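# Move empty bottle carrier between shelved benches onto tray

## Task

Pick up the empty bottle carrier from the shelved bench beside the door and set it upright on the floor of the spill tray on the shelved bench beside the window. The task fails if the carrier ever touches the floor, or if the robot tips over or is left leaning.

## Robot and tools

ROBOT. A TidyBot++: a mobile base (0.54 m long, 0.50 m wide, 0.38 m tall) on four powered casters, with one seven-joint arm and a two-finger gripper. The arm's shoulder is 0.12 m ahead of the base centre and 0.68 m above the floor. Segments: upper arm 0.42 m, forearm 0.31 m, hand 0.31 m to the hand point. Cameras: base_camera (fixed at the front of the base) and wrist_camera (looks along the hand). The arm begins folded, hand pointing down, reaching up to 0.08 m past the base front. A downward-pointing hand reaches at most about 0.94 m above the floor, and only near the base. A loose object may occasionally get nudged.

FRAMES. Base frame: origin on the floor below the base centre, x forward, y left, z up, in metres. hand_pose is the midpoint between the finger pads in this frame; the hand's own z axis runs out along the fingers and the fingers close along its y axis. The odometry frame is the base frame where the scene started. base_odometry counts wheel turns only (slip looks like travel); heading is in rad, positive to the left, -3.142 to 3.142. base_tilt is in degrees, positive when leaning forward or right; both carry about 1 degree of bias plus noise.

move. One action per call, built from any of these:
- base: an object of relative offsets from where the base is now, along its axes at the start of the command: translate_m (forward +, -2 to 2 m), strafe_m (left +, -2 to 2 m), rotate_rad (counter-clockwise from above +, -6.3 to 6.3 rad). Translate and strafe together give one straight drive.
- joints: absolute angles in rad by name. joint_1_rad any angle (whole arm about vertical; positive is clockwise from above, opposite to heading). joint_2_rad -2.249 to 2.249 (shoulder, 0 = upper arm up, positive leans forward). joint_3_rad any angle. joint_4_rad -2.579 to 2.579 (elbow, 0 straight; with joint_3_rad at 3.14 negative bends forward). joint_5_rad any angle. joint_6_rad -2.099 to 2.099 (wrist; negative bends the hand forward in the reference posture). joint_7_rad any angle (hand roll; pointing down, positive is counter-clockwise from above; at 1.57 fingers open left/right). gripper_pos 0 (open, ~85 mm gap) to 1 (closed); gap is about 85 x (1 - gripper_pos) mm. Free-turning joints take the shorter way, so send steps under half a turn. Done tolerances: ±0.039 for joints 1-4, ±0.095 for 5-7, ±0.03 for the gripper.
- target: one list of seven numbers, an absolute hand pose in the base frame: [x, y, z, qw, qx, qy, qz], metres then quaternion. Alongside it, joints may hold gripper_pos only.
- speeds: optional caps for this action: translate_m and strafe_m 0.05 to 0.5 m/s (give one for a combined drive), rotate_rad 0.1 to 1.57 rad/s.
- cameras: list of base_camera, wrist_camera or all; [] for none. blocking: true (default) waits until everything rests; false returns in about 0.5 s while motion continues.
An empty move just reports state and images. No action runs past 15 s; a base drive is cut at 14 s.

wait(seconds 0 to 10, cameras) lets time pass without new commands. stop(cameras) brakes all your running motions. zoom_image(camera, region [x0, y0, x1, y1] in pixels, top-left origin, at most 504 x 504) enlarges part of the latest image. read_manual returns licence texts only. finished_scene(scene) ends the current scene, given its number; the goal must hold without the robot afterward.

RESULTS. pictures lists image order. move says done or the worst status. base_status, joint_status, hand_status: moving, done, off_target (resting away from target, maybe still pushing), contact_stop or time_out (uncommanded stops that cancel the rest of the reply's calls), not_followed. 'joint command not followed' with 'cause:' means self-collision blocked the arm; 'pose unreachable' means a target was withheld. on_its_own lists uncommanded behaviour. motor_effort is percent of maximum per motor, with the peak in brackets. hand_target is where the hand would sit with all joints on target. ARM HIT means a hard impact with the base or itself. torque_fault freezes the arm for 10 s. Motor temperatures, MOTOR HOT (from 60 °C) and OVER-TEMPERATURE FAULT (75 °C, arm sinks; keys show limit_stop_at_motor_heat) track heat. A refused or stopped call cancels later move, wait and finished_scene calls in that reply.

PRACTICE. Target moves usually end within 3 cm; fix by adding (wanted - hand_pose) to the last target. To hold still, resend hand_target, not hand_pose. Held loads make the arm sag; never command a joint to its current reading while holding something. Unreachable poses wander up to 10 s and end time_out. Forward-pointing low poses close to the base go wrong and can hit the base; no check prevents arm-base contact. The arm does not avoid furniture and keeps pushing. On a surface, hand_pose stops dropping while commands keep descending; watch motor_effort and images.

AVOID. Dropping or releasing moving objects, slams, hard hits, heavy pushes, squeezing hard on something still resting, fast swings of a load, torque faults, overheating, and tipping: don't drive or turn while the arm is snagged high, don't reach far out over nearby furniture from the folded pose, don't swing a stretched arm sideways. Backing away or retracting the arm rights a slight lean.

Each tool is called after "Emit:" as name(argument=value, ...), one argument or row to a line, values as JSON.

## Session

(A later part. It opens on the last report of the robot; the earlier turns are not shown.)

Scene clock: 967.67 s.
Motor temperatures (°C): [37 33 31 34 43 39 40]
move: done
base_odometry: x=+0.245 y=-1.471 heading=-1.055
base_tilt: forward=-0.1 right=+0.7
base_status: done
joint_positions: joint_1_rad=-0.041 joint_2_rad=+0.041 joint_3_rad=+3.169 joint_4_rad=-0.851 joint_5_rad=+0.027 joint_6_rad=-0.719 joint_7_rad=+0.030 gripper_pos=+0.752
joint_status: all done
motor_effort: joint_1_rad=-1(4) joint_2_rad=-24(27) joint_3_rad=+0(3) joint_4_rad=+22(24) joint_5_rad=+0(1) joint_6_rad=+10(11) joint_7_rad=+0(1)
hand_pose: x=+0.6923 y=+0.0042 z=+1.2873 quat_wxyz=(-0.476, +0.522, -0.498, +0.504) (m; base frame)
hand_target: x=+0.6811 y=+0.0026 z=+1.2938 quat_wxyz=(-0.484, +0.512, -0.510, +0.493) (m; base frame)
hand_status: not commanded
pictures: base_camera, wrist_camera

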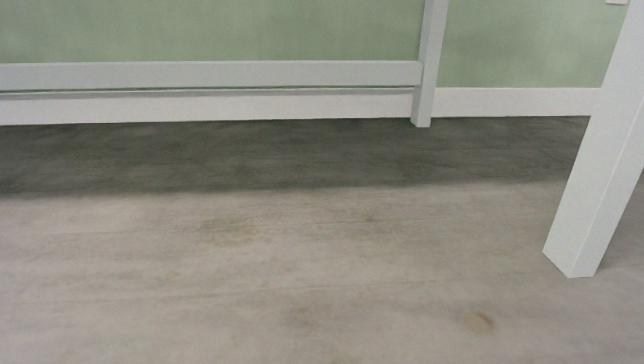

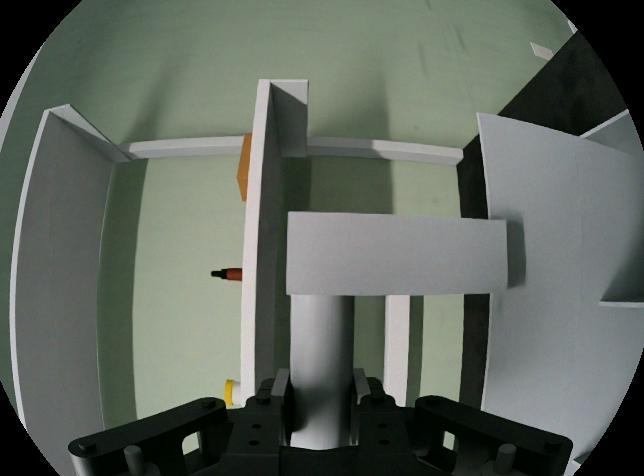

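Emit:
move(
  joints={"joint_2_rad": -0.01, "joint_4_rad": -0.955, "joint_6_rad": -0.575},
  cameras=[],
)

Scene clock: 1025.53 s.
Motor temperatures (°C): [37 33 31 34 43 39 40]
move: done
base_odometry: x=+0.245 y=-1.471 heading=-1.055
base_tilt: forward=-0.1 right=+0.7
base_status: not commanded
joint_positions: joint_1_rad=-0.041 joint_2_rad=+0.021 joint_3_rad=+3.169 joint_4_rad=-0.955 joint_5_rad=+0.027 joint_6_rad=-0.643 joint_7_rad=+0.030 gripper_pos=+0.752
joint_status: all done
motor_effort: joint_1_rad=+0(0) joint_2_rad=-24(25) joint_3_rad=+0(1) joint_4_rad=+22(24) joint_5_rad=+0(1) joint_6_rad=+10(11) joint_7_rad=+0(0)
hand_pose: x=+0.6994 y=+0.0044 z=+1.2638 quat_wxyz=(-0.474, +0.524, -0.499, +0.501) (m; base frame)
hand_target: x=+0.6808 y=+0.0031 z=+1.3026 quat_wxyz=(-0.509, +0.489, -0.485, +0.516) (m; base frame)
hand_status: not commanded
pictures: none
No camera images: "cameras" was empty.

Emit:
move(
  joints={"joint_2_rad": -0.046, "joint_4_rad": -1.045, "joint_6_rad": -0.51},
  cameras=[],
)

Scene clock: 1032.93 s.
Motor temperatures (°C): [37 33 31 34 43 39 40]
move: done
base_odometry: x=+0.245 y=-1.471 heading=-1.055
base_tilt: forward=-0.1 right=+0.7
base_status: not commanded
joint_positions: joint_1_rad=-0.041 joint_2_rad=-0.014 joint_3_rad=+3.169 joint_4_rad=-1.044 joint_5_rad=+0.027 joint_6_rad=-0.584 joint_7_rad=+0.030 gripper_pos=+0.752
joint_status: all done
motor_effort: joint_1_rad=+0(0) joint_2_rad=-23(25) joint_3_rad=+0(0) joint_4_rad=+23(24) joint_5_rad=+0(1) joint_6_rad=+10(11) joint_7_rad=+0(0)
hand_pose: x=+0.6937 y=+0.0042 z=+1.2512 quat_wxyz=(-0.476, +0.523, -0.497, +0.502) (m; base frame)
hand_target: x=+0.6750 y=+0.0029 z=+1.2915 quat_wxyz=(-0.512, +0.487, -0.482, +0.519) (m; base frame)
hand_status: not commanded
pictures: none
No camera images: "cameras" was empty.

Emit:
move(
  joints={"joint_2_rad": -0.064, "joint_4_rad": -1.11, "joint_6_rad": -0.46},
  cameras=["wrist_camera"],
)

Scene clock: 1042.33 s.
Motor temperatures (°C): [37 33 31 34 43 39 40]
move: done
base_odometry: x=+0.245 y=-1.471 heading=-1.055
base_tilt: forward=-0.1 right=+0.7
base_status: not commanded
joint_positions: joint_1_rad=-0.041 joint_2_rad=-0.034 joint_3_rad=+3.169 joint_4_rad=-1.110 joint_5_rad=+0.027 joint_6_rad=-0.533 joint_7_rad=+0.030 gripper_pos=+0.752
joint_status: all done
motor_effort: joint_1_rad=+0(1) joint_2_rad=-22(24) joint_3_rad=+0(0) joint_4_rad=+24(25) joint_5_rad=+0(1) joint_6_rad=+10(11) joint_7_rad=+0(0)
hand_pose: x=+0.6929 y=+0.0043 z=+1.2397 quat_wxyz=(-0.477, +0.523, -0.496, +0.503) (m; base frame)
hand_target: x=+0.6751 y=+0.0030 z=+1.2794 quat_wxyz=(-0.513, +0.486, -0.481, +0.519) (m; base frame)
hand_status: not commanded
pictures: wrist_camera

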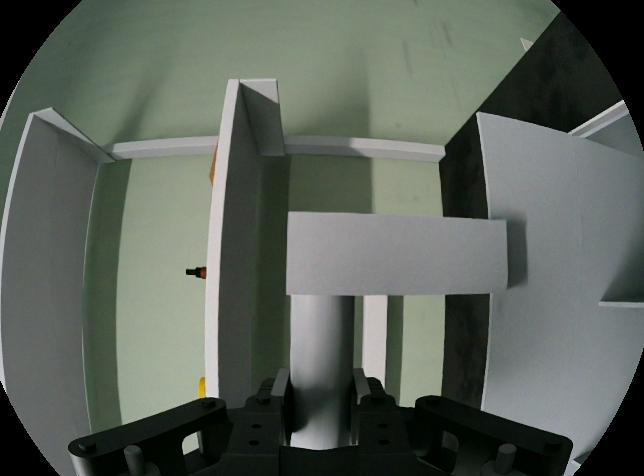

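Emit:
zoom_image(
  camera="wrist_camera",
  region=[464, 60, 644, 240],
)

Scaled by 2.800.

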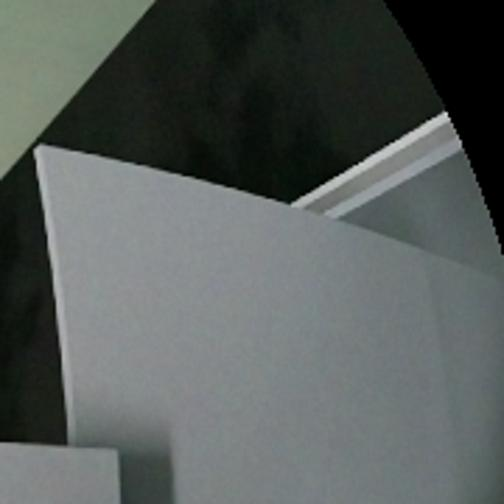

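Emit:
move(
  joints={"joint_2_rad": -0.081, "joint_4_rad": -1.181, "joint_6_rad": -0.407},
  cameras=[],
)

Scene clock: 1069.53 s.
Motor temperatures (°C): [37 34 31 34 43 39 40]
move: done
base_odometry: x=+0.245 y=-1.471 heading=-1.055
base_tilt: forward=-0.1 right=+0.7
base_status: not commanded
joint_positions: joint_1_rad=-0.041 joint_2_rad=-0.051 joint_3_rad=+3.169 joint_4_rad=-1.182 joint_5_rad=+0.027 joint_6_rad=-0.479 joint_7_rad=+0.030 gripper_pos=+0.752
joint_status: all done
motor_effort: joint_1_rad=+0(0) joint_2_rad=-23(24) joint_3_rad=+0(1) joint_4_rad=+25(26) joint_5_rad=+0(1) joint_6_rad=+10(11) joint_7_rad=+0(0)
hand_pose: x=+0.6931 y=+0.0044 z=+1.2241 quat_wxyz=(-0.477, +0.523, -0.496, +0.503) (m; base frame)
hand_target: x=+0.6761 y=+0.0032 z=+1.2637 quat_wxyz=(-0.513, +0.487, -0.481, +0.519) (m; base frame)
hand_status: not commanded
pictures: none
No camera images: "cameras" was empty.

Emit:
move(
  joints={"joint_2_rad": -0.099, "joint_4_rad": -1.256, "joint_6_rad": -0.350},
  cameras=[],
)

Scene clock: 1074.37 s.
Motor temperatures (°C): [37 34 31 34 43 39 40]
move: done
base_odometry: x=+0.245 y=-1.471 heading=-1.055
base_tilt: forward=-0.1 right=+0.7
base_status: not commanded
joint_positions: joint_1_rad=-0.041 joint_2_rad=-0.069 joint_3_rad=+3.169 joint_4_rad=-1.257 joint_5_rad=+0.027 joint_6_rad=-0.423 joint_7_rad=+0.030 gripper_pos=+0.752
joint_status: all done
motor_effort: joint_1_rad=+0(1) joint_2_rad=-22(24) joint_3_rad=+0(0) joint_4_rad=+25(26) joint_5_rad=+0(2) joint_6_rad=+10(11) joint_7_rad=+0(0)
hand_pose: x=+0.6929 y=+0.0046 z=+1.2068 quat_wxyz=(-0.478, +0.524, -0.495, +0.502) (m; base frame)
hand_target: x=+0.6762 y=+0.0034 z=+1.2468 quat_wxyz=(-0.513, +0.487, -0.480, +0.518) (m; base frame)
hand_status: not commanded
pictures: none
No camera images: "cameras" was empty.

Emit:
move(
  joints={"joint_2_rad": -0.108, "joint_4_rad": -1.297, "joint_6_rad": -0.320},
  cameras=[],
)

Scene clock: 1078.47 s.
Motor temperatures (°C): [37 34 31 34 43 39 40]
move: done
base_odometry: x=+0.245 y=-1.471 heading=-1.055
base_tilt: forward=-0.1 right=+0.7
base_status: not commanded
joint_positions: joint_1_rad=-0.041 joint_2_rad=-0.078 joint_3_rad=+3.169 joint_4_rad=-1.298 joint_5_rad=+0.027 joint_6_rad=-0.391 joint_7_rad=+0.030 gripper_pos=+0.752
joint_status: all done
motor_effort: joint_1_rad=+0(0) joint_2_rad=-22(24) joint_3_rad=+0(0) joint_4_rad=+25(26) joint_5_rad=+0(1) joint_6_rad=+10(11) joint_7_rad=+0(0)
hand_pose: x=+0.6925 y=+0.0048 z=+1.1972 quat_wxyz=(-0.478, +0.524, -0.495, +0.502) (m; base frame)
hand_target: x=+0.6764 y=+0.0036 z=+1.2365 quat_wxyz=(-0.513, +0.488, -0.481, +0.518) (m; base frame)
hand_status: not commanded
pictures: none
No camera images: "cameras" was empty.

Emit:
move(
  joints={"joint_2_rad": -0.112, "joint_4_rad": -1.315, "joint_6_rad": -0.305},
  cameras=["wrist_camera"],
)

Scene clock: 1093.87 s.
Motor temperatures (°C): [37 34 31 34 43 39 40]
move: done
base_odometry: x=+0.245 y=-1.471 heading=-1.055
base_tilt: forward=-0.1 right=+0.7
base_status: not commanded
joint_positions: joint_1_rad=-0.041 joint_2_rad=-0.082 joint_3_rad=+3.169 joint_4_rad=-1.315 joint_5_rad=+0.027 joint_6_rad=-0.375 joint_7_rad=+0.030 gripper_pos=+0.752
joint_status: all done
motor_effort: joint_1_rad=+0(1) joint_2_rad=-22(23) joint_3_rad=+0(0) joint_4_rad=+25(26) joint_5_rad=+0(1) joint_6_rad=+10(11) joint_7_rad=+0(0)
hand_pose: x=+0.6925 y=+0.0049 z=+1.1937 quat_wxyz=(-0.478, +0.523, -0.495, +0.503) (m; base frame)
hand_target: x=+0.6763 y=+0.0036 z=+1.2326 quat_wxyz=(-0.513, +0.488, -0.480, +0.518) (m; base frame)
hand_status: not commanded
pictures: wrist_camera

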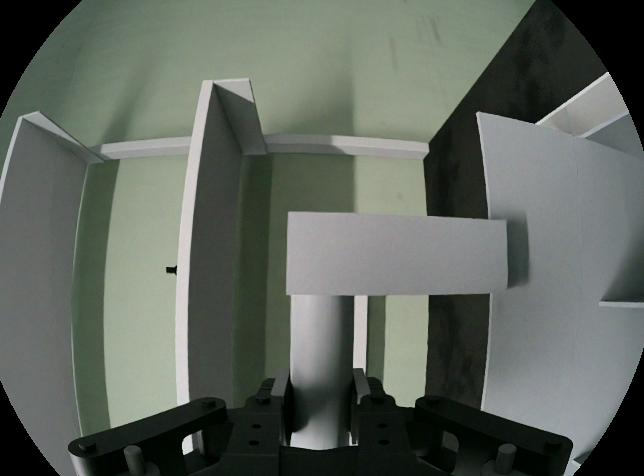

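Emit:
move(
  joints={"joint_2_rad": -0.115, "joint_4_rad": -1.332, "joint_6_rad": -0.29},
  cameras=[],
)

Emit:
move(
  joints={"joint_2_rad": -0.118, "joint_4_rad": -1.349, "joint_6_rad": -0.276},
  cameras=[],
)

Scene clock: 1098.70 s.
Motor temperatures (°C): [37 34 31 34 43 39 40]
move: done
base_odometry: x=+0.245 y=-1.471 heading=-1.055
base_tilt: forward=-0.1 right=+0.7
base_status: not commanded
joint_positions: joint_1_rad=-0.041 joint_2_rad=-0.085 joint_3_rad=+3.169 joint_4_rad=-1.332 joint_5_rad=+0.027 joint_6_rad=-0.360 joint_7_rad=+0.030 gripper_pos=+0.752
joint_status: all done
motor_effort: joint_1_rad=+0(1) joint_2_rad=-22(23) joint_3_rad=+0(0) joint_4_rad=+25(26) joint_5_rad=+0(1) joint_6_rad=+10(11) joint_7_rad=+0(0)
hand_pose: x=+0.6927 y=+0.0050 z=+1.1901 quat_wxyz=(-0.479, +0.523, -0.494, +0.503) (m; base frame)
hand_target: x=+0.6766 y=+0.0037 z=+1.2286 quat_wxyz=(-0.514, +0.488, -0.480, +0.518) (m; base frame)
hand_status: not commanded
pictures: none
No camera images: "cameras" was empty.

Scene clock: 1099.27 s.
Motor temperatures (°C): [37 34 31 34 43 39 40]
move: done
base_odometry: x=+0.245 y=-1.471 heading=-1.055
base_tilt: forward=-0.1 right=+0.7
base_status: not commanded
joint_positions: joint_1_rad=-0.041 joint_2_rad=-0.090 joint_3_rad=+3.169 joint_4_rad=-1.344 joint_5_rad=+0.027 joint_6_rad=-0.342 joint_7_rad=+0.030 gripper_pos=+0.752
joint_status: all done
motor_effort: joint_1_rad=+0(1) joint_2_rad=-21(22) joint_3_rad=+0(1) joint_4_rad=+24(25) joint_5_rad=+1(1) joint_6_rad=+10(11) joint_7_rad=+0(1)
hand_pose: x=+0.6916 y=+0.0050 z=+1.1905 quat_wxyz=(-0.481, +0.521, -0.492, +0.505) (m; base frame)
hand_target: x=+0.6769 y=+0.0038 z=+1.2243 quat_wxyz=(-0.514, +0.488, -0.480, +0.518) (m; base frame)
hand_status: not commanded
pictures: none
No camera images: "cameras" was empty.

Emit:
move(
  joints={"joint_2_rad": -0.119, "joint_4_rad": -1.366, "joint_6_rad": -0.264},
  cameras=["wrist_camera"],
)

Scene clock: 1103.00 s.
Motor temperatures (°C): [37 34 31 34 43 39 40]
move: done
base_odometry: x=+0.245 y=-1.471 heading=-1.055
base_tilt: forward=-0.1 right=+0.7
base_status: not commanded
joint_positions: joint_1_rad=-0.041 joint_2_rad=-0.095 joint_3_rad=+3.169 joint_4_rad=-1.357 joint_5_rad=+0.027 joint_6_rad=-0.326 joint_7_rad=+0.030 gripper_pos=+0.752
joint_status: all done
motor_effort: joint_1_rad=+0(1) joint_2_rad=-20(21) joint_3_rad=+0(1) joint_4_rad=+24(25) joint_5_rad=+1(1) joint_6_rad=+9(11) joint_7_rad=+1(1)
hand_pose: x=+0.6904 y=+0.0051 z=+1.1910 quat_wxyz=(-0.484, +0.519, -0.489, +0.507) (m; base frame)
hand_target: x=+0.6782 y=+0.0039 z=+1.2183 quat_wxyz=(-0.513, +0.489, -0.481, +0.517) (m; base frame)
hand_status: not commanded
pictures: wrist_camera

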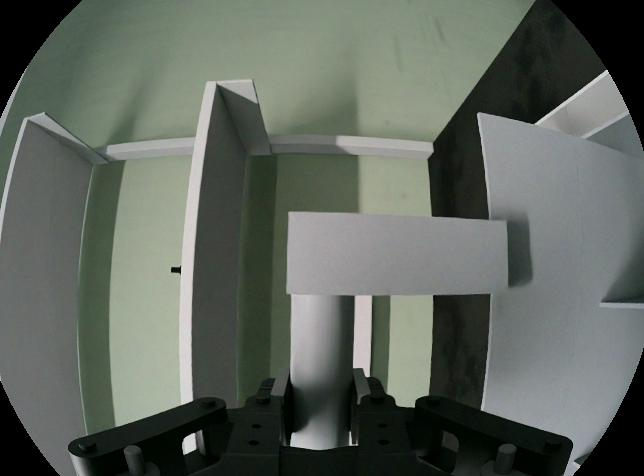

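Emit:
move(
  joints={"joint_2_rad": -0.12, "joint_4_rad": -1.37, "joint_6_rad": -0.284},
  cameras=[],
)

Scene clock: 1114.83 s.
Motor temperatures (°C): [37 34 31 34 43 39 40]
move: done
base_odometry: x=+0.245 y=-1.471 heading=-1.055
base_tilt: forward=-0.1 right=+0.7
base_status: not commanded
joint_positions: joint_1_rad=-0.041 joint_2_rad=-0.096 joint_3_rad=+3.169 joint_4_rad=-1.358 joint_5_rad=+0.027 joint_6_rad=-0.326 joint_7_rad=+0.030 gripper_pos=+0.752
joint_status: all done
motor_effort: joint_1_rad=-1(1) joint_2_rad=-20(21) joint_3_rad=+0(1) joint_4_rad=+23(24) joint_5_rad=+1(1) joint_6_rad=+9(10) joint_7_rad=+1(1)
hand_pose: x=+0.6897 y=+0.0050 z=+1.1910 quat_wxyz=(-0.484, +0.519, -0.489, +0.508) (m; base frame)
hand_target: x=+0.6784 y=+0.0038 z=+1.2102 quat_wxyz=(-0.507, +0.495, -0.487, +0.511) (m; base frame)
hand_status: not commanded
pictures: none
No camera images: "cameras" was empty.

Emit:
move(
  joints={"joint_2_rad": -0.118, "joint_4_rad": -1.385, "joint_6_rad": -0.29},
  cameras=[],
)

Emit:
move(
  joints={"joint_2_rad": -0.116, "joint_4_rad": -1.4, "joint_6_rad": -0.296},
  cameras=["wrist_camera"],
)

Scene clock: 1121.13 s.
Motor temperatures (°C): [37 34 31 34 43 39 40]
move: done
base_odometry: x=+0.245 y=-1.471 heading=-1.055
base_tilt: forward=-0.1 right=+0.7
base_status: not commanded
joint_positions: joint_1_rad=-0.041 joint_2_rad=-0.100 joint_3_rad=+3.169 joint_4_rad=-1.362 joint_5_rad=+0.027 joint_6_rad=-0.326 joint_7_rad=+0.029 gripper_pos=+0.752
joint_status: all done
motor_effort: joint_1_rad=-1(2) joint_2_rad=-19(20) joint_3_rad=-1(2) joint_4_rad=+21(23) joint_5_rad=+1(1) joint_6_rad=+7(9) joint_7_rad=+1(2)
hand_pose: x=+0.6880 y=+0.0049 z=+1.1906 quat_wxyz=(-0.484, +0.519, -0.490, +0.507) (m; base frame)
hand_target: x=+0.6810 y=+0.0038 z=+1.1980 quat_wxyz=(-0.501, +0.501, -0.492, +0.506) (m; base frame)
hand_status: not commanded
pictures: none
No camera images: "cameras" was empty.

Scene clock: 1121.67 s.
Motor temperatures (°C): [37 34 31 34 43 39 40]
move: done
base_odometry: x=+0.245 y=-1.471 heading=-1.055
base_tilt: forward=-0.1 right=+0.7
base_status: not commanded
joint_positions: joint_1_rad=-0.041 joint_2_rad=-0.104 joint_3_rad=+3.169 joint_4_rad=-1.367 joint_5_rad=+0.027 joint_6_rad=-0.325 joint_7_rad=+0.029 gripper_pos=+0.752
joint_status: all done
motor_effort: joint_1_rad=-1(2) joint_2_rad=-17(18) joint_3_rad=+0(2) joint_4_rad=+19(22) joint_5_rad=+1(2) joint_6_rad=+5(7) joint_7_rad=+1(1)
hand_pose: x=+0.6864 y=+0.0048 z=+1.1904 quat_wxyz=(-0.484, +0.518, -0.490, +0.507) (m; base frame)
hand_target: x=+0.6834 y=+0.0039 z=+1.1858 quat_wxyz=(-0.495, +0.506, -0.498, +0.500) (m; base frame)
hand_status: not commanded
pictures: wrist_camera

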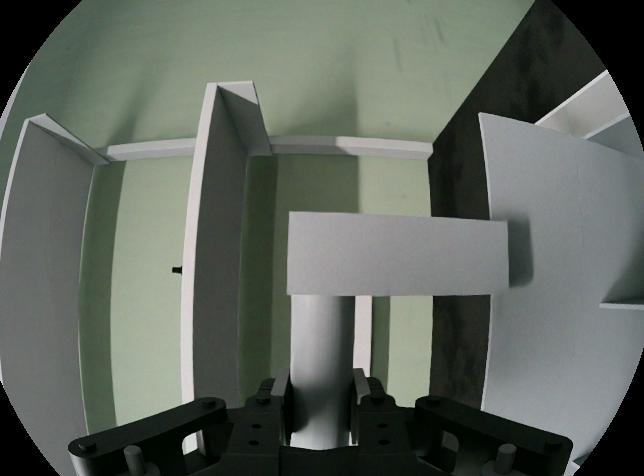

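Emit:
move(
  joints={"joint_2_rad": -0.108, "joint_4_rad": -1.405, "joint_6_rad": -0.315},
  cameras=[],
)

Scene clock: 1129.37 s.
Motor temperatures (°C): [37 34 31 34 43 39 40]
move: done
base_odometry: x=+0.245 y=-1.471 heading=-1.055
base_tilt: forward=-0.1 right=+0.7
base_status: not commanded
joint_positions: joint_1_rad=-0.041 joint_2_rad=-0.104 joint_3_rad=+3.169 joint_4_rad=-1.368 joint_5_rad=+0.027 joint_6_rad=-0.325 joint_7_rad=+0.029 gripper_pos=+0.752
joint_status: all done
motor_effort: joint_1_rad=-1(1) joint_2_rad=-15(17) joint_3_rad=-1(1) joint_4_rad=+17(20) joint_5_rad=+1(2) joint_6_rad=+3(6) joint_7_rad=+1(2)
hand_pose: x=+0.6863 y=+0.0048 z=+1.1902 quat_wxyz=(-0.484, +0.518, -0.490, +0.507) (m; base frame)
hand_target: x=+0.6877 y=+0.0039 z=+1.1723 quat_wxyz=(-0.487, +0.514, -0.506, +0.492) (m; base frame)
hand_status: not commanded
pictures: none
No camera images: "cameras" was empty.

Emit:
move(
  joints={"gripper_pos": 0.7},
  cameras=["wrist_camera"],
)

Scene clock: 1134.70 s.
Motor temperatures (°C): [37 34 31 34 43 39 40]
move: done
base_odometry: x=+0.245 y=-1.471 heading=-1.055
base_tilt: forward=-0.1 right=+0.7
base_status: not commanded
joint_positions: joint_1_rad=-0.041 joint_2_rad=-0.107 joint_3_rad=+3.169 joint_4_rad=-1.376 joint_5_rad=+0.027 joint_6_rad=-0.324 joint_7_rad=+0.029 gripper_pos=+0.700
joint_status: all done
motor_effort: joint_1_rad=+0(1) joint_2_rad=-14(18) joint_3_rad=+0(1) joint_4_rad=+17(21) joint_5_rad=+0(1) joint_6_rad=+3(7) joint_7_rad=+0(1)
hand_pose: x=+0.6856 y=+0.0048 z=+1.1872 quat_wxyz=(-0.483, +0.520, -0.491, +0.506) (m; base frame)
hand_target: x=+0.6877 y=+0.0039 z=+1.1723 quat_wxyz=(-0.487, +0.514, -0.506, +0.492) (m; base frame)
hand_status: not commanded
pictures: wrist_camera

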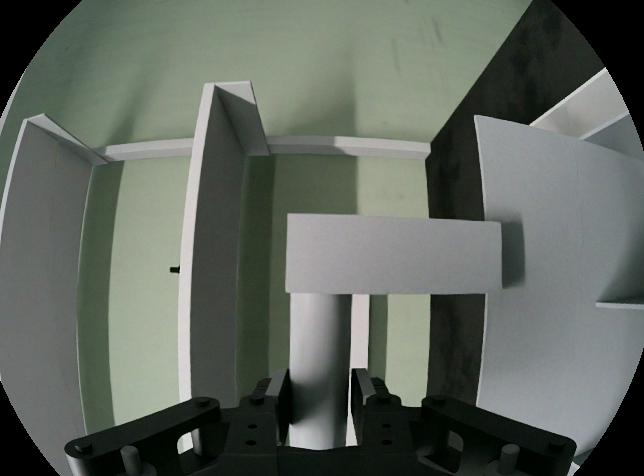

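Emit:
move(
  joints={"joint_2_rad": -0.107, "joint_4_rad": -1.385, "joint_6_rad": -0.32, "gripper_pos": 0.5},
  cameras=["wrist_camera"],
)

Scene clock: 1139.73 s.
Motor temperatures (°C): [37 34 31 34 43 39 40]
move: done
base_odometry: x=+0.245 y=-1.471 heading=-1.055
base_tilt: forward=-0.1 right=+0.7
base_status: not commanded
joint_positions: joint_1_rad=-0.041 joint_2_rad=-0.108 joint_3_rad=+3.169 joint_4_rad=-1.376 joint_5_rad=+0.027 joint_6_rad=-0.324 joint_7_rad=+0.029 gripper_pos=+0.500
joint_status: all done
motor_effort: joint_1_rad=+0(0) joint_2_rad=-18(18) joint_3_rad=+0(1) joint_4_rad=+21(22) joint_5_rad=+0(1) joint_6_rad=+7(8) joint_7_rad=+0(1)
hand_pose: x=+0.6854 y=+0.0048 z=+1.1874 quat_wxyz=(-0.483, +0.519, -0.491, +0.506) (m; base frame)
hand_target: x=+0.6866 y=+0.0039 z=+1.1825 quat_wxyz=(-0.491, +0.511, -0.503, +0.496) (m; base frame)
hand_status: not commanded
pictures: wrist_camera

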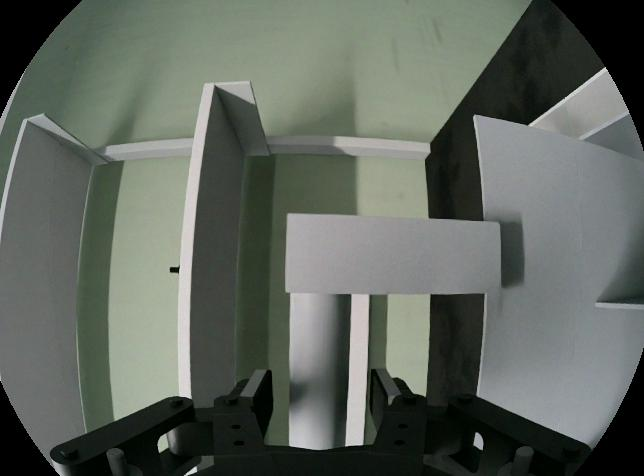

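Emit:
move(
  joints={"gripper_pos": 0.1},
  cameras=["wrist_camera"],
)

Scene clock: 1146.90 s.
Motor temperatures (°C): [37 33 31 34 43 39 40]
move: done
base_odometry: x=+0.245 y=-1.471 heading=-1.055
base_tilt: forward=-0.1 right=+0.7
base_status: not commanded
joint_positions: joint_1_rad=-0.041 joint_2_rad=-0.108 joint_3_rad=+3.169 joint_4_rad=-1.376 joint_5_rad=+0.027 joint_6_rad=-0.324 joint_7_rad=+0.029 gripper_pos=+0.100
joint_status: all done
motor_effort: joint_1_rad=+0(0) joint_2_rad=-17(18) joint_3_rad=+0(0) joint_4_rad=+21(22) joint_5_rad=+0(1) joint_6_rad=+7(8) joint_7_rad=+0(1)
hand_pose: x=+0.6854 y=+0.0048 z=+1.1874 quat_wxyz=(-0.483, +0.519, -0.491, +0.506) (m; base frame)
hand_target: x=+0.6866 y=+0.0039 z=+1.1825 quat_wxyz=(-0.491, +0.511, -0.503, +0.496) (m; base frame)
hand_status: not commanded
pictures: wrist_camera

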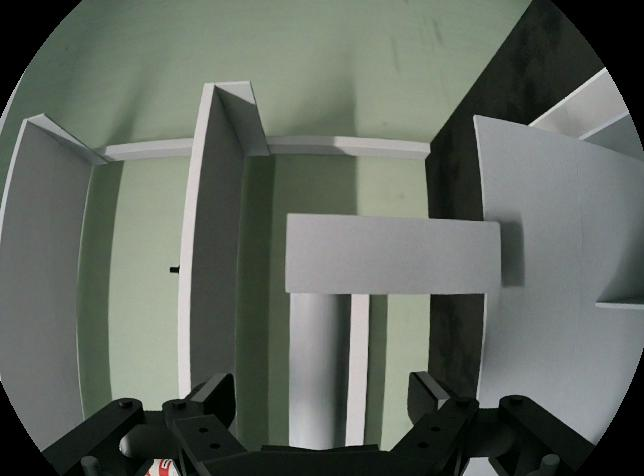

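Emit:
move(
  base={"translate_m": -0.1},
  speeds={"translate_m": 0.1},
  cameras=["wrist_camera"],
)

Scene clock: 1157.13 s.
Motor temperatures (°C): [37 33 31 34 43 39 40]
move: done
base_odometry: x=+0.196 y=-1.384 heading=-1.054
base_tilt: forward=-0.1 right=+0.7
base_status: done
joint_positions: joint_1_rad=-0.041 joint_2_rad=-0.112 joint_3_rad=+3.169 joint_4_rad=-1.376 joint_5_rad=+0.027 joint_6_rad=-0.324 joint_7_rad=+0.029 gripper_pos=+0.100
joint_status: not commanded
motor_effort: joint_1_rad=+0(2) joint_2_rad=-17(22) joint_3_rad=+0(2) joint_4_rad=+21(23) joint_5_rad=+1(1) joint_6_rad=+7(8) joint_7_rad=+0(1)
hand_pose: x=+0.6833 y=+0.0047 z=+1.1898 quat_wxyz=(-0.484, +0.518, -0.490, +0.507) (m; base frame)
hand_target: x=+0.6866 y=+0.0039 z=+1.1825 quat_wxyz=(-0.491, +0.511, -0.503, +0.496) (m; base frame)
hand_status: not commanded
pictures: wrist_camera

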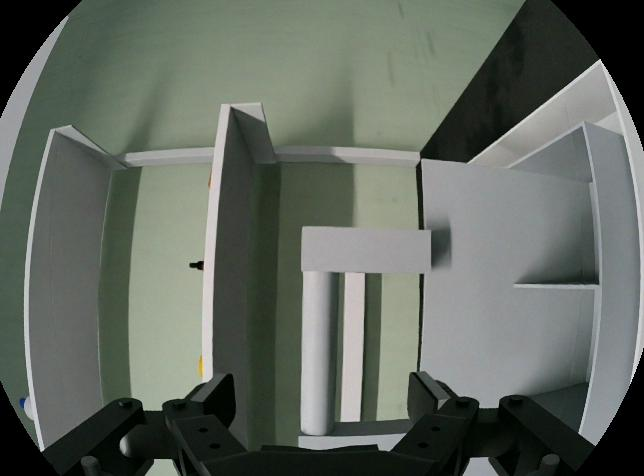

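Emit:
move(
  base={"translate_m": -0.32},
  speeds={"translate_m": 0.3},
  cameras=["wrist_camera"],
)

Emit:
move(
  joints={"joint_2_rad": -0.06, "joint_4_rad": -0.97, "joint_6_rad": -1.1, "joint_7_rad": 1.6},
  cameras=["wrist_camera"],
)

Scene clock: 1163.37 s.
Motor temperatures (°C): [37 33 31 34 43 39 40]
move: done
base_odometry: x=+0.037 y=-1.106 heading=-1.054
base_tilt: forward=-0.1 right=+0.7
base_status: done
joint_positions: joint_1_rad=-0.041 joint_2_rad=-0.114 joint_3_rad=+3.169 joint_4_rad=-1.376 joint_5_rad=+0.027 joint_6_rad=-0.324 joint_7_rad=+0.029 gripper_pos=+0.100
joint_status: not commanded
motor_effort: joint_1_rad=+0(1) joint_2_rad=-17(22) joint_3_rad=+0(1) joint_4_rad=+22(22) joint_5_rad=+1(1) joint_6_rad=+7(8) joint_7_rad=+0(1)
hand_pose: x=+0.6820 y=+0.0047 z=+1.1912 quat_wxyz=(-0.485, +0.518, -0.489, +0.508) (m; base frame)
hand_target: x=+0.6866 y=+0.0039 z=+1.1825 quat_wxyz=(-0.491, +0.511, -0.503, +0.496) (m; base frame)
hand_status: not commanded
pictures: wrist_camera

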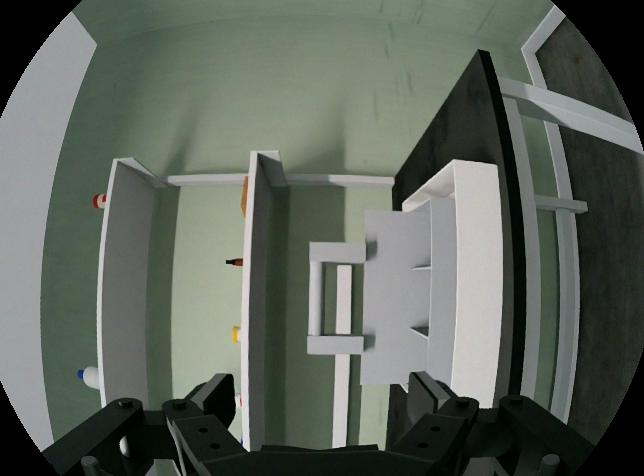

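Scene clock: 1165.67 s.
Motor temperatures (°C): [37 33 31 34 43 39 40]
move: done
base_odometry: x=+0.037 y=-1.106 heading=-1.054
base_tilt: forward=-0.1 right=+0.7
base_status: not commanded
joint_positions: joint_1_rad=-0.041 joint_2_rad=-0.088 joint_3_rad=+3.169 joint_4_rad=-0.977 joint_5_rad=+0.027 joint_6_rad=-1.039 joint_7_rad=+1.549 gripper_pos=+0.100
joint_status: all done
motor_effort: joint_1_rad=+0(1) joint_2_rad=-15(19) joint_3_rad=+0(0) joint_4_rad=+18(22) joint_5_rad=+0(1) joint_6_rad=+7(8) joint_7_rad=+0(1)
hand_pose: x=+0.6184 y=-0.0004 z=+1.1901 quat_wxyz=(+0.003, +0.821, -0.005, +0.570) (m; base frame)
hand_target: x=+0.6240 y=-0.0011 z=+1.1625 quat_wxyz=(+0.018, +0.844, +0.016, +0.536) (m; base frame)
hand_status: not commanded
pictures: wrist_camera

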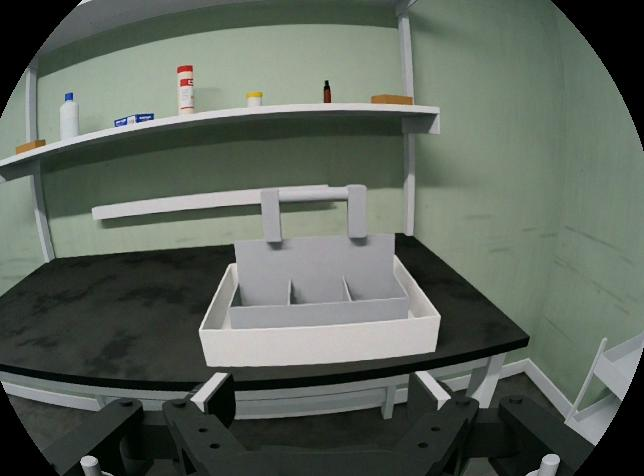

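Emit:
zoom_image(
  camera="wrist_camera",
  region=[180, 160, 460, 380],
)

Scaled by 1.800.

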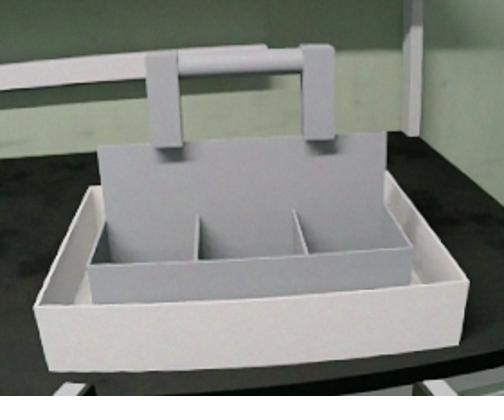

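Emit:
finished_scene(
  scene=2,
)

The scene is finished: the task was done.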